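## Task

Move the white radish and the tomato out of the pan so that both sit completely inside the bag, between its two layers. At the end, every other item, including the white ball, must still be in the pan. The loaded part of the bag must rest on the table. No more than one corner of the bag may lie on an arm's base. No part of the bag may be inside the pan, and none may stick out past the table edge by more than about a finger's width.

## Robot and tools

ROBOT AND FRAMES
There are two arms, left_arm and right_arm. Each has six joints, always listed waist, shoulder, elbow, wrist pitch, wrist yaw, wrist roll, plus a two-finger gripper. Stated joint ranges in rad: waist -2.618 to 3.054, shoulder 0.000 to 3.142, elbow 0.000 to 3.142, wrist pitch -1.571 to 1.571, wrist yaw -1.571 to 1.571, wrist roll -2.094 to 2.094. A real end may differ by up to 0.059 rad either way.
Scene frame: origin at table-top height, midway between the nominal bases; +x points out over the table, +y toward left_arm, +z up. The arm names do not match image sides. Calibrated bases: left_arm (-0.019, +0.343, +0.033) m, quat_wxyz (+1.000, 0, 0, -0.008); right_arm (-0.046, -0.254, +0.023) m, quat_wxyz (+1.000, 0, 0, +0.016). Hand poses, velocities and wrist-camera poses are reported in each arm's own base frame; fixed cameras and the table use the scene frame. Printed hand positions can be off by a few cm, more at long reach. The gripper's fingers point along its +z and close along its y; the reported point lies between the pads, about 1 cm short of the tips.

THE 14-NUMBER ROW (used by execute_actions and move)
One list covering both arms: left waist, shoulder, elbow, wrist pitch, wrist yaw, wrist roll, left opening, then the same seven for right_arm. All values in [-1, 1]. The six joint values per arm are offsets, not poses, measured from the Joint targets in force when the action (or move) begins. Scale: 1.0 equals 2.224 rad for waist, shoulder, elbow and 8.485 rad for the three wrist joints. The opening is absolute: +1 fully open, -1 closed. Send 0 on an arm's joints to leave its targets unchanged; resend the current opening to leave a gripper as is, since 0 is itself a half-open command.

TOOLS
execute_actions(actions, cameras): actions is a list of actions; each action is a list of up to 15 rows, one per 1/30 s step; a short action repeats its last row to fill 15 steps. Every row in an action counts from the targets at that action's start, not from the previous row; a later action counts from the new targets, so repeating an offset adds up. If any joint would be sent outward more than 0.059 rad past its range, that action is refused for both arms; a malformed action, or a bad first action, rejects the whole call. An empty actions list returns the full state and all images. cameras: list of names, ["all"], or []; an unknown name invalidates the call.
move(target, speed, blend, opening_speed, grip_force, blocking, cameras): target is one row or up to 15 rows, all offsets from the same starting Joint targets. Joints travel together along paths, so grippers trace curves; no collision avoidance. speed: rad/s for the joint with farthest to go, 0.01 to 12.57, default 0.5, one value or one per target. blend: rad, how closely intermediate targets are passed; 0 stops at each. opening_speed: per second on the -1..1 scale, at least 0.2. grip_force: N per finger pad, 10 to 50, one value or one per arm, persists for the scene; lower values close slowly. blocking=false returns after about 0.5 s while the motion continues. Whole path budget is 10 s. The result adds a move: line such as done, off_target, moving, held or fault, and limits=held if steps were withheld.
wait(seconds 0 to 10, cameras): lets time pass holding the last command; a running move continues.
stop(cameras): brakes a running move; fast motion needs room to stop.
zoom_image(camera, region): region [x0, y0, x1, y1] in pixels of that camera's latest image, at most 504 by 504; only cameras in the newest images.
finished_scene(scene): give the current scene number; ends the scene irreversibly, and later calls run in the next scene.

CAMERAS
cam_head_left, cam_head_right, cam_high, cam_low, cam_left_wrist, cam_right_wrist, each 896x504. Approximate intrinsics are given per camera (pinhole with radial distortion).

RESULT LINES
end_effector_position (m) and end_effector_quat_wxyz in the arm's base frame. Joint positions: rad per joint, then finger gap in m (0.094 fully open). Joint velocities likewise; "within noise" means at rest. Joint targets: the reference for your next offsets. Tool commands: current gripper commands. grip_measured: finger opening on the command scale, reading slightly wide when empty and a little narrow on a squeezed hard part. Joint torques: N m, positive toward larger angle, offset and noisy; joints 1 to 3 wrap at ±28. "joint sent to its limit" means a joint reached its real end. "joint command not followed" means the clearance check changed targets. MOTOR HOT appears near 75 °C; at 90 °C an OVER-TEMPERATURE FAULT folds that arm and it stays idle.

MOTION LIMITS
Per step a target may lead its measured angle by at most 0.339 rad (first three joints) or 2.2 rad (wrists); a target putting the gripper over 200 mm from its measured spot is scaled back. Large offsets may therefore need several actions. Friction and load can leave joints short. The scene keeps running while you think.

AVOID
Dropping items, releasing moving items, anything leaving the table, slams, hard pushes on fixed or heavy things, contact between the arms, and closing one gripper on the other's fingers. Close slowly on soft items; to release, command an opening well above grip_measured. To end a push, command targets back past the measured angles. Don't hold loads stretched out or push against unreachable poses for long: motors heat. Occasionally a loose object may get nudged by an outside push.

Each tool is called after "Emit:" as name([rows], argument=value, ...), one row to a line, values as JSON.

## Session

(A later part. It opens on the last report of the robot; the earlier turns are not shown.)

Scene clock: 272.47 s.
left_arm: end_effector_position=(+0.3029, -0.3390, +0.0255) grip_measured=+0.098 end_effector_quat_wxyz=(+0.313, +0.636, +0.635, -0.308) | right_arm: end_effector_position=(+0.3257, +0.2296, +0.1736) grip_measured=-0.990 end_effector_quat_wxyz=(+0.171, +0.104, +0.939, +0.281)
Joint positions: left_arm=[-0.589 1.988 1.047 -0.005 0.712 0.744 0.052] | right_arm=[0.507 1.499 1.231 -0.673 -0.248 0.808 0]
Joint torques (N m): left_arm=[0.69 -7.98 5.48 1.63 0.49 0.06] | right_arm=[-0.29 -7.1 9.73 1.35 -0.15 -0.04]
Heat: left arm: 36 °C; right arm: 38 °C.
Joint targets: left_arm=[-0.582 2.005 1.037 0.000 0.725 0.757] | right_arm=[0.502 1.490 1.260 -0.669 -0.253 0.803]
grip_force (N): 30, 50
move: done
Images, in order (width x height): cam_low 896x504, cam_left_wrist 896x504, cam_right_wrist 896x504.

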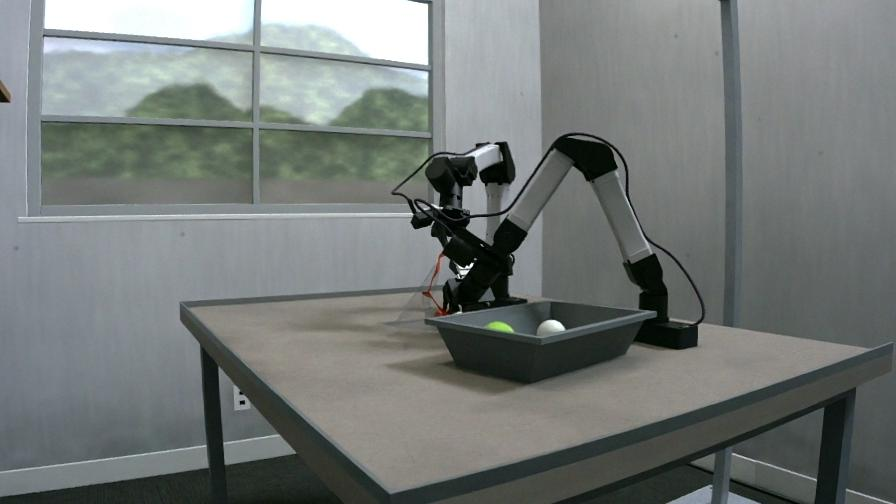

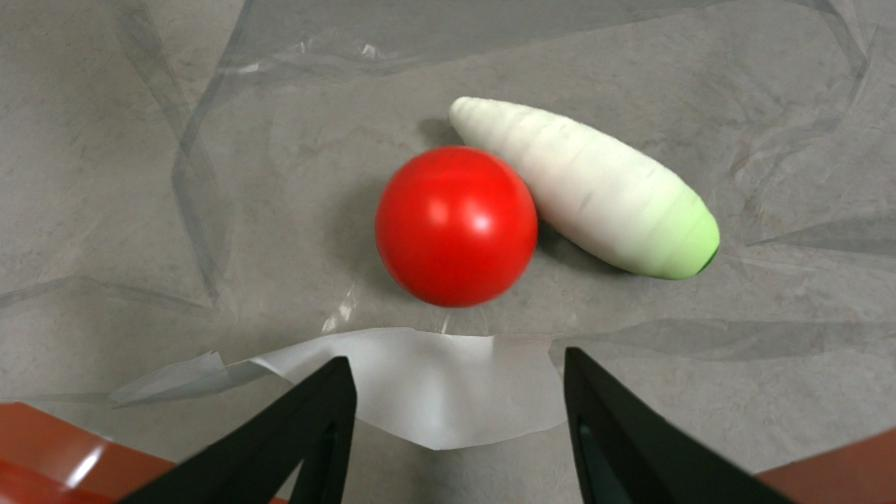

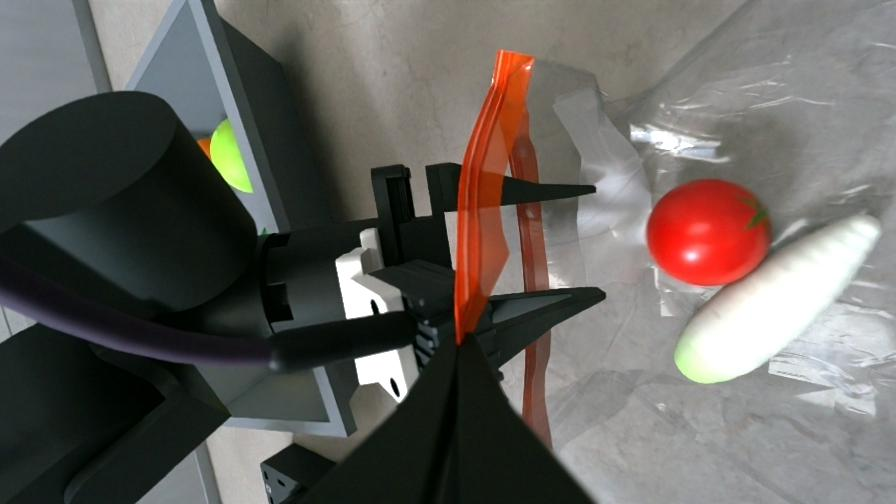

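Emit:
move([
  [0.0202,-0.0836,0.0486,-0.0433,-0.0021,0.0072,0.1,0,0,0,0,0,0,-1],
  [0.0998,-0.1326,0.0598,-0.0766,0.0106,0.0357,0.1,0,0,0,0,0,0,-1],
  [0.2167,-0.317,0.1637,-0.1768,-0.0854,-0.0892,-0.5,0,0,0,0,0,0,-1],
], speed=[0.3,0.6,1.2], blend=0.05, cameras=["all"])

Emit:
zoom_image(camera="cam_low", region=[370, 180, 570, 330])

Emit:
zoom_image(camera="cam_high", region=[340, 100, 540, 340])

Scene clock: 278.37 s.
left_arm: end_effector_position=(+0.2287, -0.0273, +0.2031) grip_measured=-0.498 end_effector_quat_wxyz=(+0.082, +0.060, +0.995, -0.012) | right_arm: end_effector_position=(+0.3257, +0.2296, +0.1736) grip_measured=-0.990 end_effector_quat_wxyz=(+0.171, +0.104, +0.939, +0.281)
Joint positions: left_arm=[-0.107 1.304 1.385 -1.487 0.016 0.012 0.024] | right_arm=[0.507 1.499 1.231 -0.673 -0.248 0.808 0]
Joint torques (N m): left_arm=[0.65 -3.96 8.54 0.66 -0.13 -0.15] | right_arm=[-0.43 -7.1 9.72 1.34 -0.14 -0.04]
Heat: left arm: 36 °C; right arm: 38 °C.
Joint targets: left_arm=[-0.101 1.300 1.401 -1.500 0.000 0.000] | right_arm=[0.502 1.490 1.260 -0.669 -0.253 0.803]
grip_force (N): 30, 50
move: done

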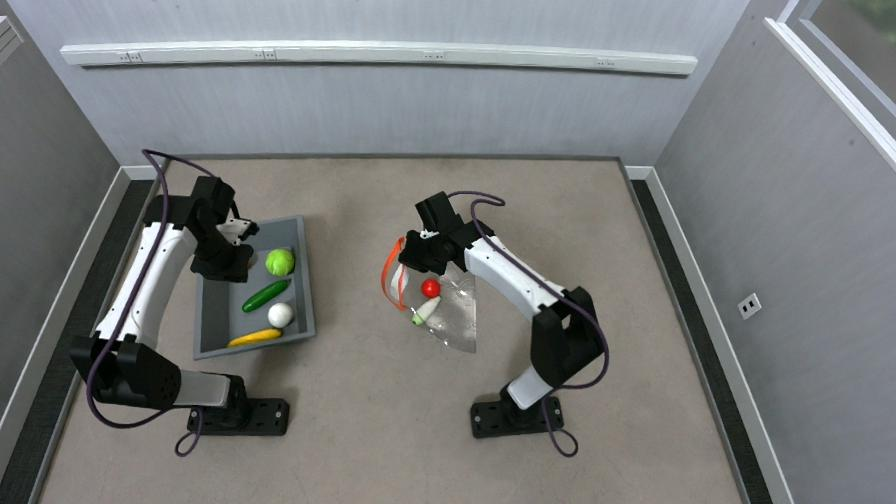

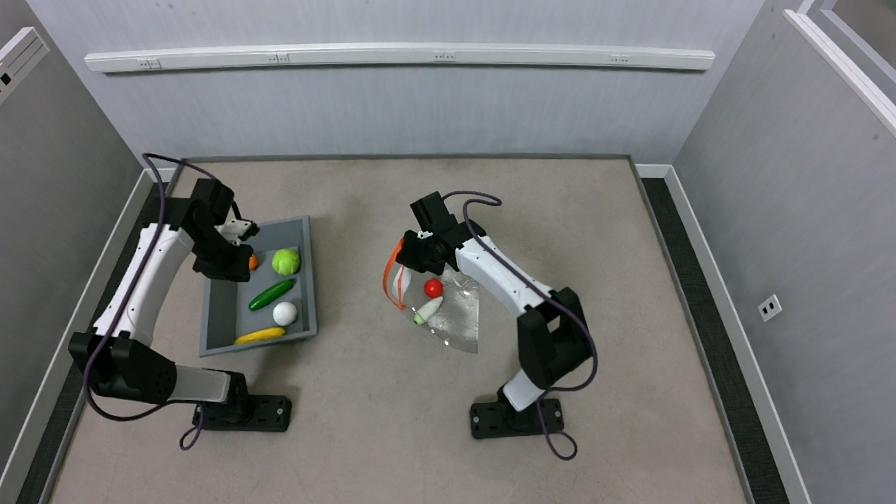

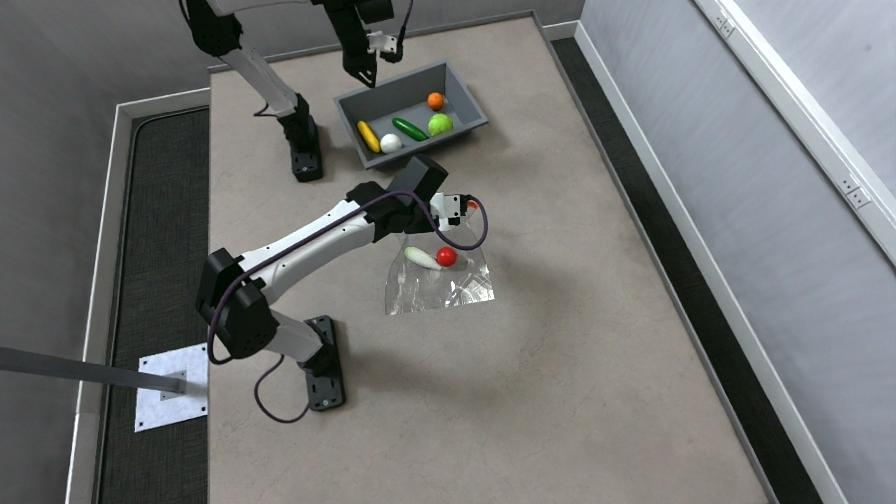

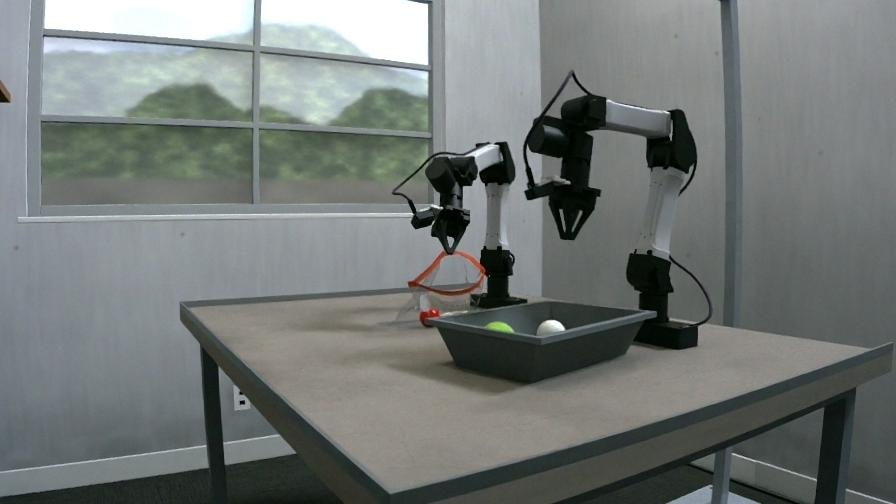

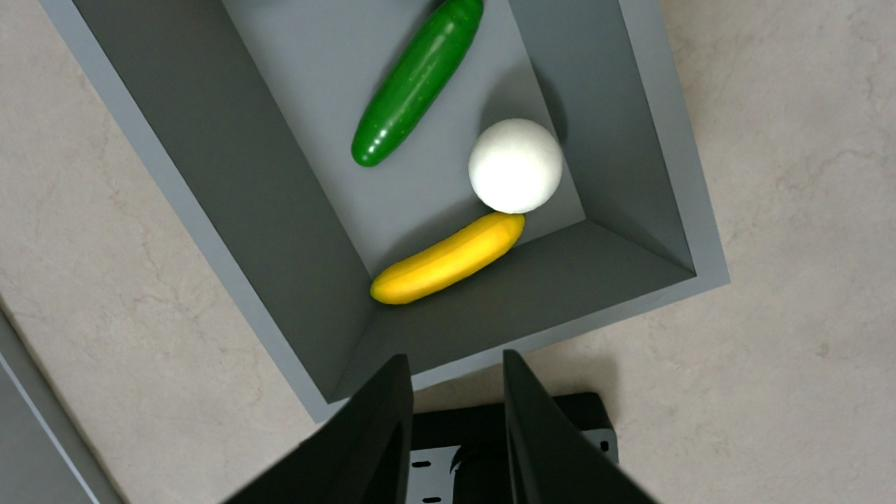

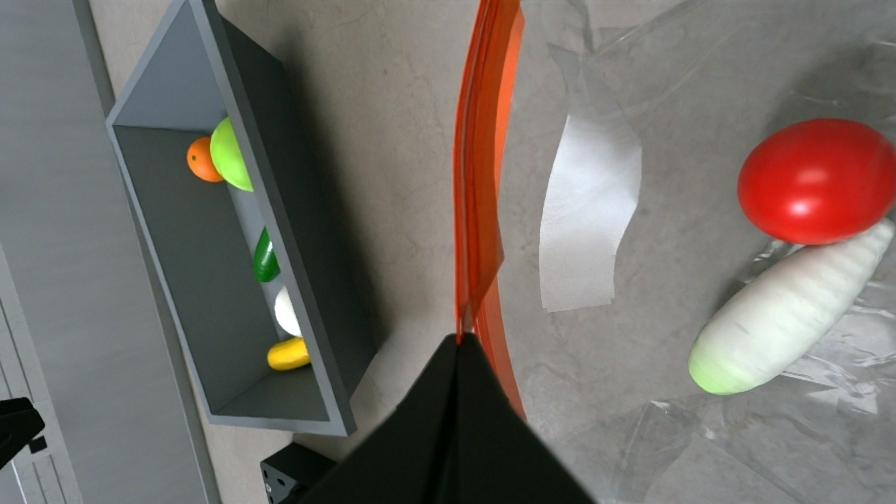

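Scaled by 2.520 from the camera's 896x504 image, which has a finer 1280x720 frame.

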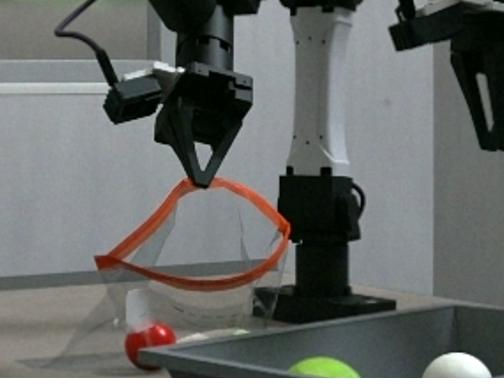

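Scaled by 2.100 from the camera's 896x504 image, which has a finer 1280x720 frame.

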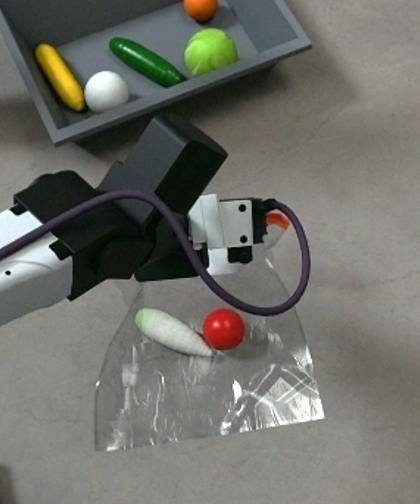

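Emit:
move([
  [0,0,0,0,0,0,-0.5,0.1205,0.1237,-0.0337,0.0435,0.0157,0.0212,-1],
  [0,0,0,0,0,0,-0.5,0.1205,0.1349,-0.1538,0.0772,0.0157,0.0212,-1],
], speed=0.35, blend=0.05, cameras=["cam_low","cam_high","cam_right_wrist","cam_head_right"])

Emit:
zoom_image(camera="cam_high", region=[340, 100, 540, 340])

Scene clock: 281.43 s.
left_arm: end_effector_position=(+0.2287, -0.0273, +0.2031) grip_measured=-0.498 end_effector_quat_wxyz=(+0.082, +0.060, +0.995, -0.012) | right_arm: end_effector_position=(+0.2976, +0.3173, +0.0332) grip_measured=-0.990 end_effector_quat_wxyz=(+0.167, +0.078, +0.938, +0.293)
Joint positions: left_arm=[-0.107 1.304 1.385 -1.487 0.016 0.012 0.024] | right_arm=[0.766 1.779 0.919 -0.033 -0.13 0.977 0]
Joint torques (N m): left_arm=[0.68 -3.96 8.59 0.66 -0.12 -0.15] | right_arm=[0.46 -6.83 5.94 1.52 0.05 0.07]
Heat: left arm: 36 °C; right arm: 38 °C.
Joint targets: left_arm=[-0.101 1.300 1.401 -1.500 0.000 0.000] | right_arm=[0.770 1.790 0.918 -0.014 -0.120 0.983]
grip_force (N): 30, 50
move: done
Images, in order (width x height): cam_head_right 896x504, cam_high 896x504, cam_low 896x504, cam_right_wrist 896x504.

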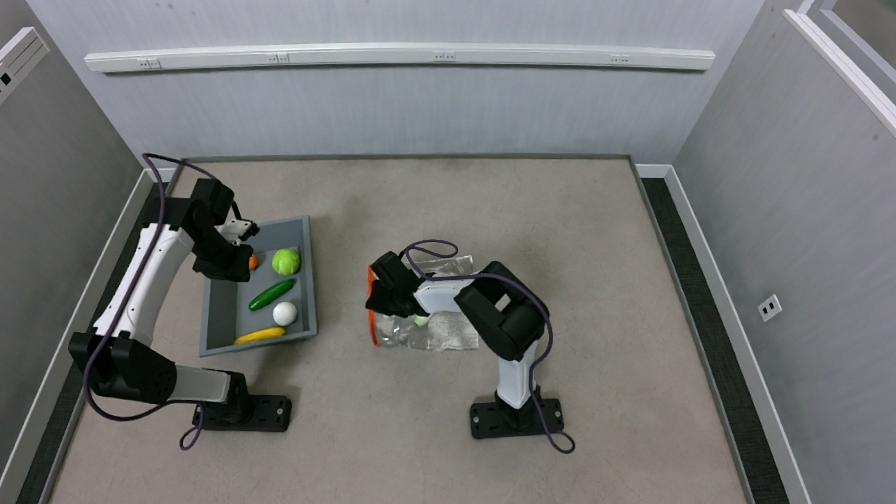

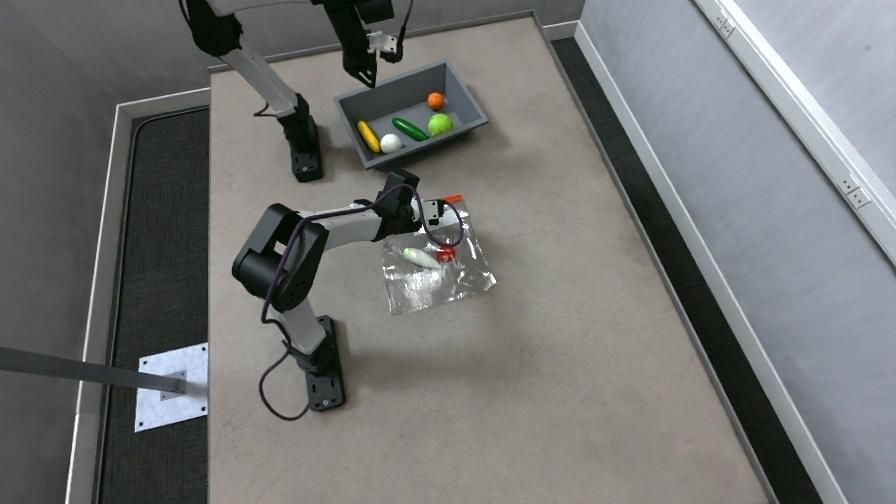

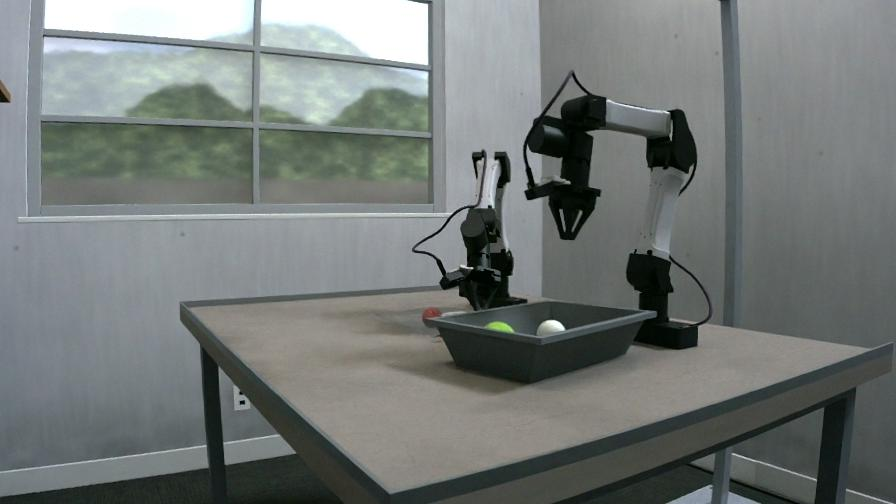

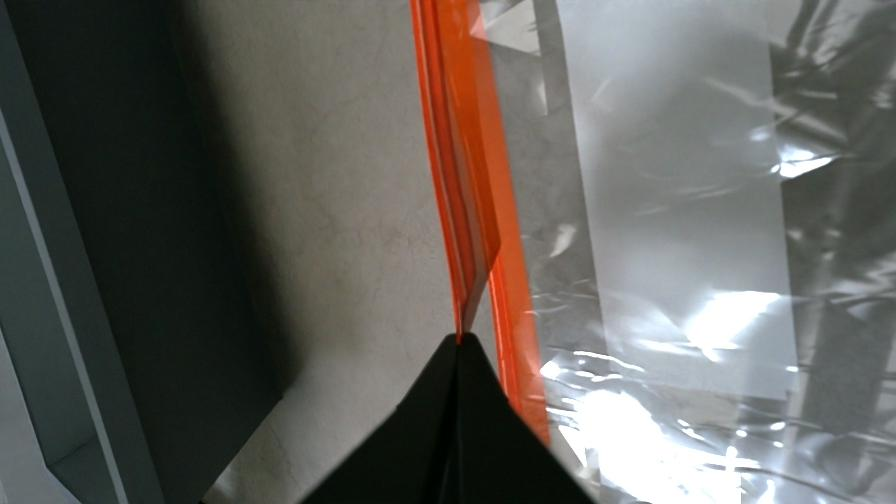

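Scaled by 2.100 from the camera's 896x504 image, which has a finer 1280x720 frame.

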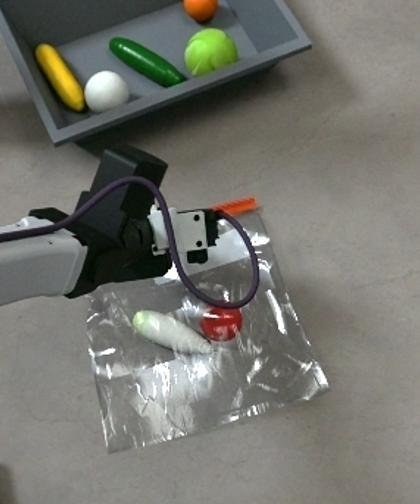

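Emit:
move([
  [0,0,0,0,0,0,-0.5,0,0.004,-0.027,0.0078,0,0,-1],
  [0,0,0,0,0,0,-0.5,0,0.004,-0.027,0.0078,0,0,-0.5],
], speed=0.25, cameras=["cam_low","cam_right_wrist"])

Scene clock: 283.27 s.
left_arm: end_effector_position=(+0.2287, -0.0273, +0.2031) grip_measured=-0.498 end_effector_quat_wxyz=(+0.082, +0.060, +0.995, -0.012) | right_arm: end_effector_position=(+0.2918, +0.3118, +0.0197) grip_measured=-0.501 end_effector_quat_wxyz=(+0.167, +0.078, +0.938, +0.293)
Joint positions: left_arm=[-0.107 1.304 1.385 -1.487 0.016 0.012 0.024] | right_arm=[0.766 1.787 0.86 0.034 -0.13 0.977 0.023]
Joint torques (N m): left_arm=[0.7 -4 8.55 0.66 -0.12 -0.16] | right_arm=[0.49 -6.56 5.59 1.54 0.05 0.08]
Heat: left arm: 35 °C; right arm: 38 °C.
Joint targets: left_arm=[-0.101 1.300 1.401 -1.500 0.000 0.000] | right_arm=[0.770 1.799 0.858 0.052 -0.120 0.983]
grip_force (N): 30, 50
move: done
Images, in order (width x height): cam_low 896x504, cam_right_wrist 896x504.

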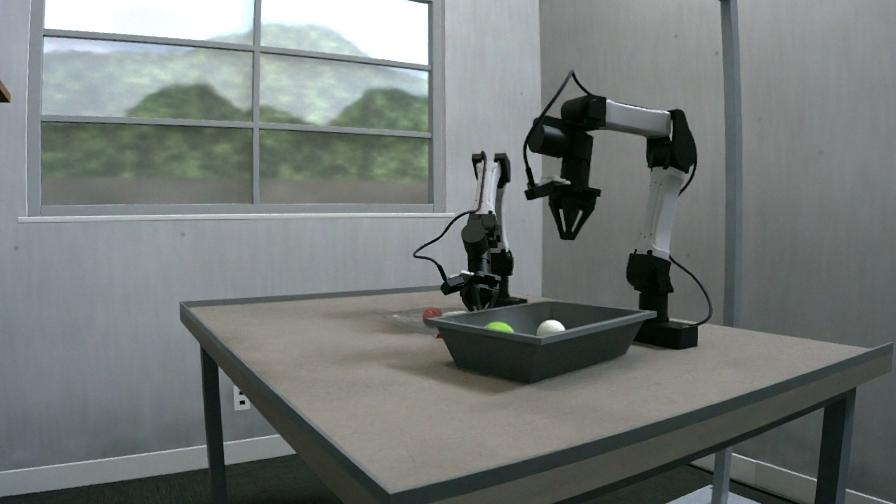

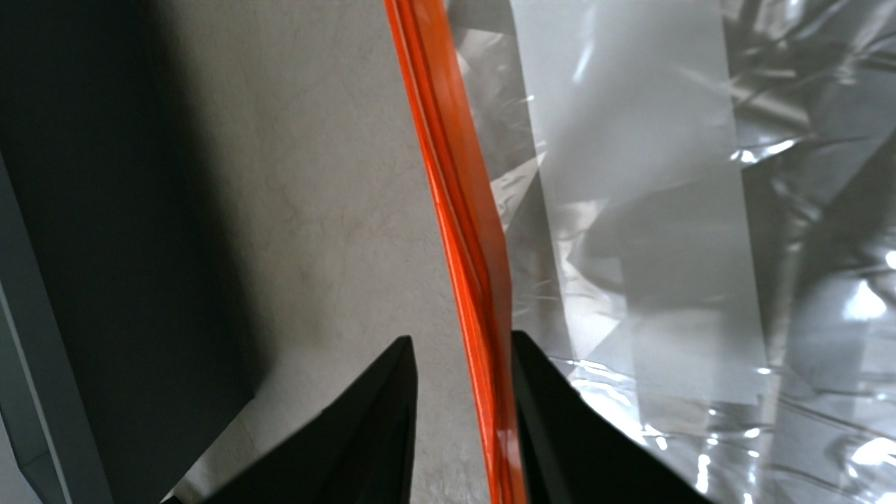

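Emit:
move([
  [0,0,0,0,0,0,-0.5,-0.018,-0.045,0.1124,-0.0295,0,0,-0.5],
  [0,0,0,0,0,0,-0.5,-0.2,-0.2,0.2,-0.06,0,0,-0.8],
], speed=[0.4,0.8], blend=0.08, cameras=["all"])

Emit:
zoom_image(camera="cam_high", region=[340, 100, 540, 340])

Emit:
zoom_image(camera="cam_head_left", region=[330, 230, 530, 380])

Scene clock: 285.93 s.
left_arm: end_effector_position=(+0.2287, -0.0273, +0.2031) grip_measured=-0.498 end_effector_quat_wxyz=(+0.082, +0.060, +0.995, -0.012) | right_arm: end_effector_position=(+0.3964, +0.1566, +0.2875) grip_measured=-0.799 end_effector_quat_wxyz=(+0.361, +0.249, +0.831, +0.342)
Joint positions: left_arm=[-0.107 1.304 1.385 -1.487 0.016 0.012 0.024] | right_arm=[0.327 1.36 1.286 -0.461 -0.121 0.977 0.009]
Joint torques (N m): left_arm=[0.64 -3.96 8.59 0.67 -0.13 -0.14] | right_arm=[-0.06 -5.9 8.94 1.77 -0.02 0.06]
Heat: left arm: 35 °C; right arm: 38 °C.
Joint targets: left_arm=[-0.101 1.300 1.401 -1.500 0.000 0.000] | right_arm=[0.325 1.354 1.303 -0.457 -0.120 0.983]
grip_force (N): 30, 50
move: done

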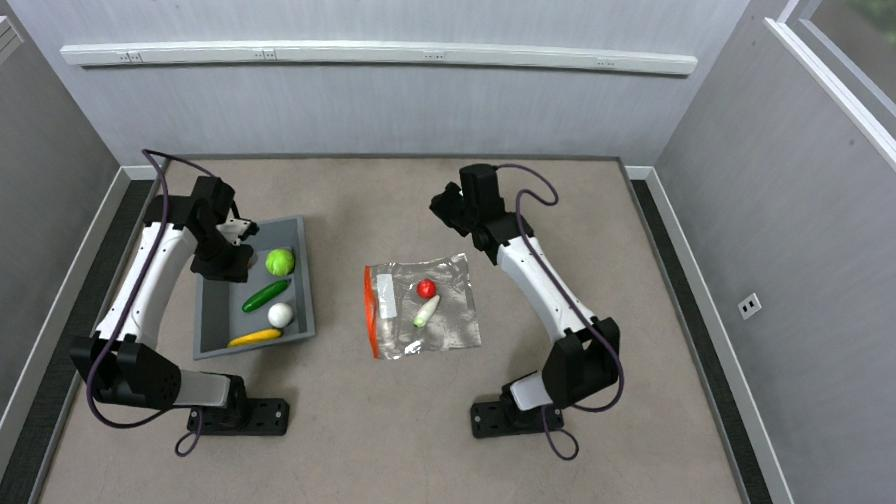

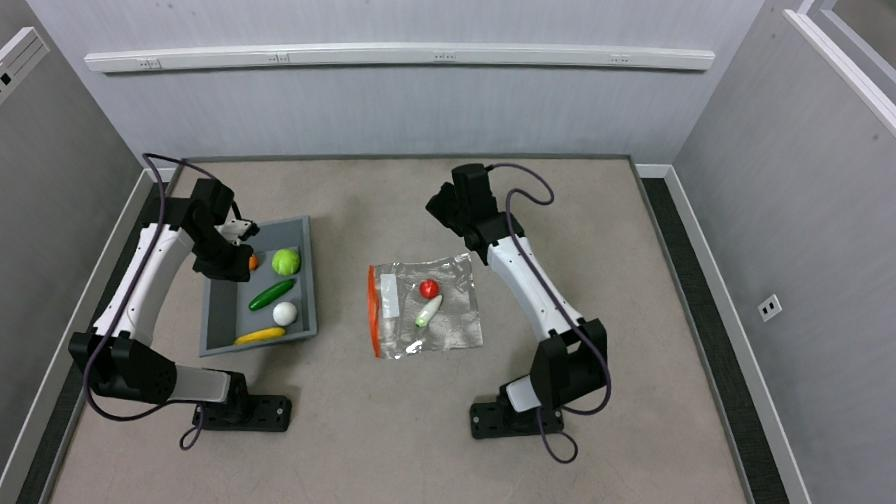

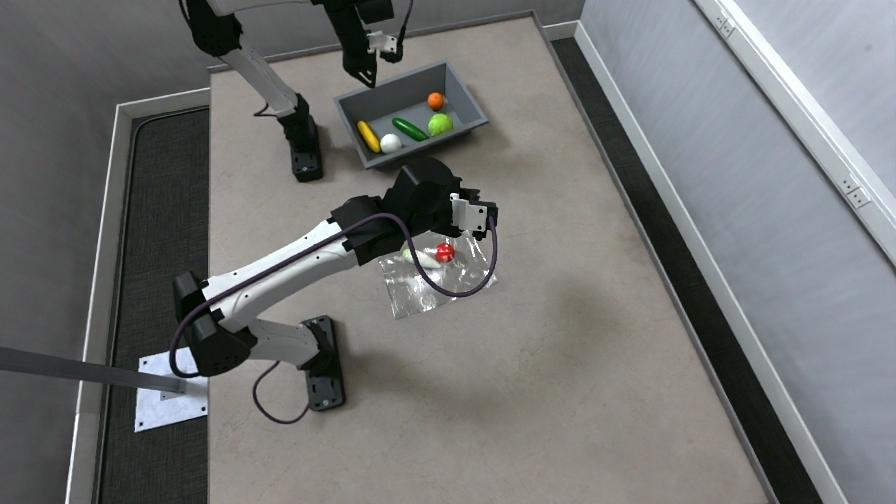

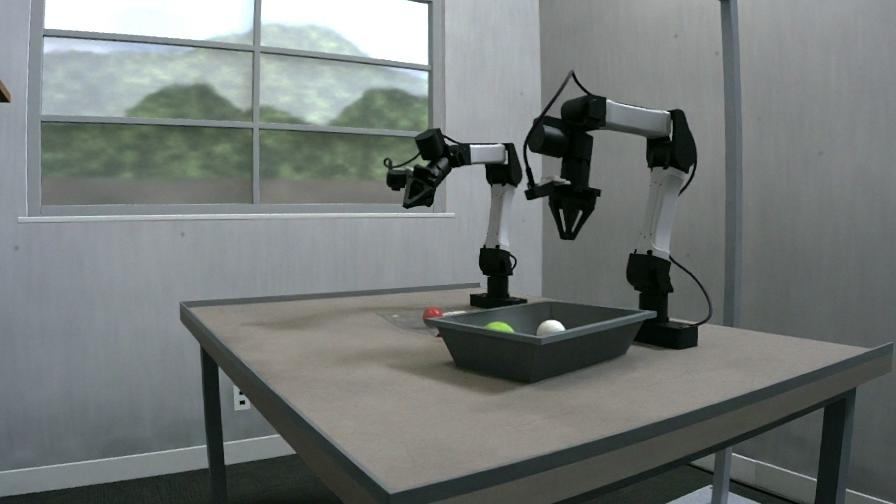

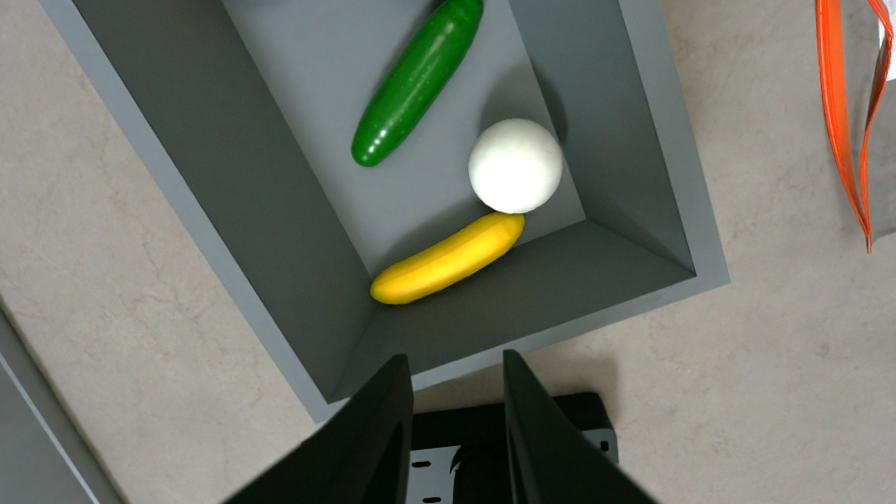

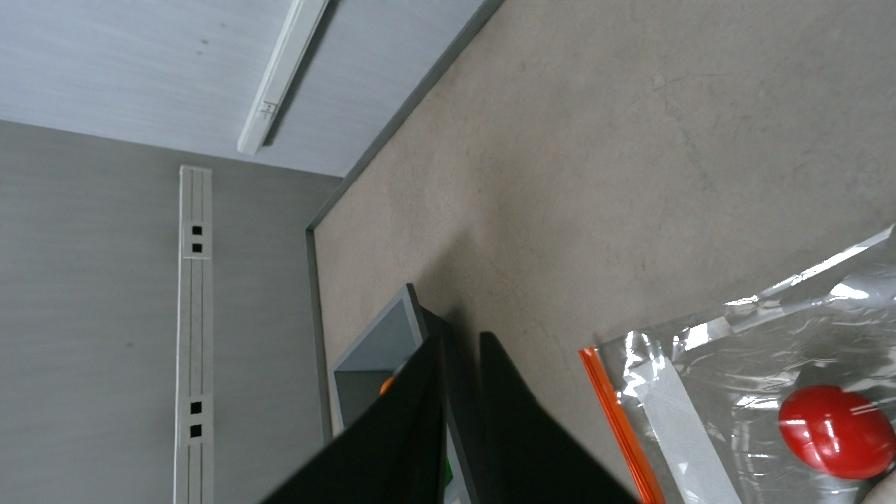

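Scaled by 2.100 from the camera's 896x504 image, which has a finer 1280x720 frame.

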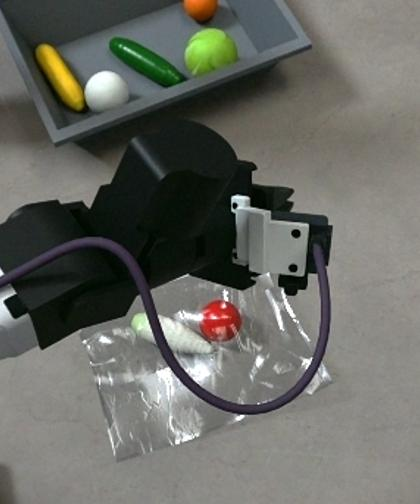

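Scaled by 2.520 from the camera's 896x504 image, which has a finer 1280x720 frame.

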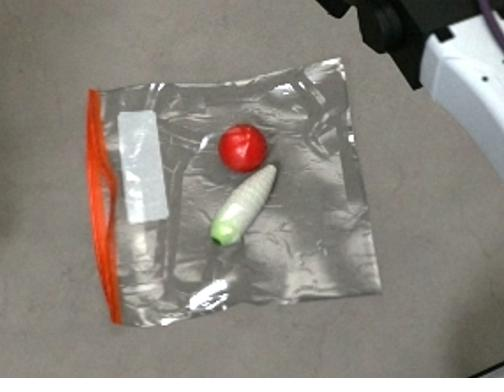

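Both the radish and tomato are well inside the bag, which lies flat on the table clear of the pan. The remaining items are all in the pan.

Emit:
finished_scene(scene=1)

The scene is finished: the task was done.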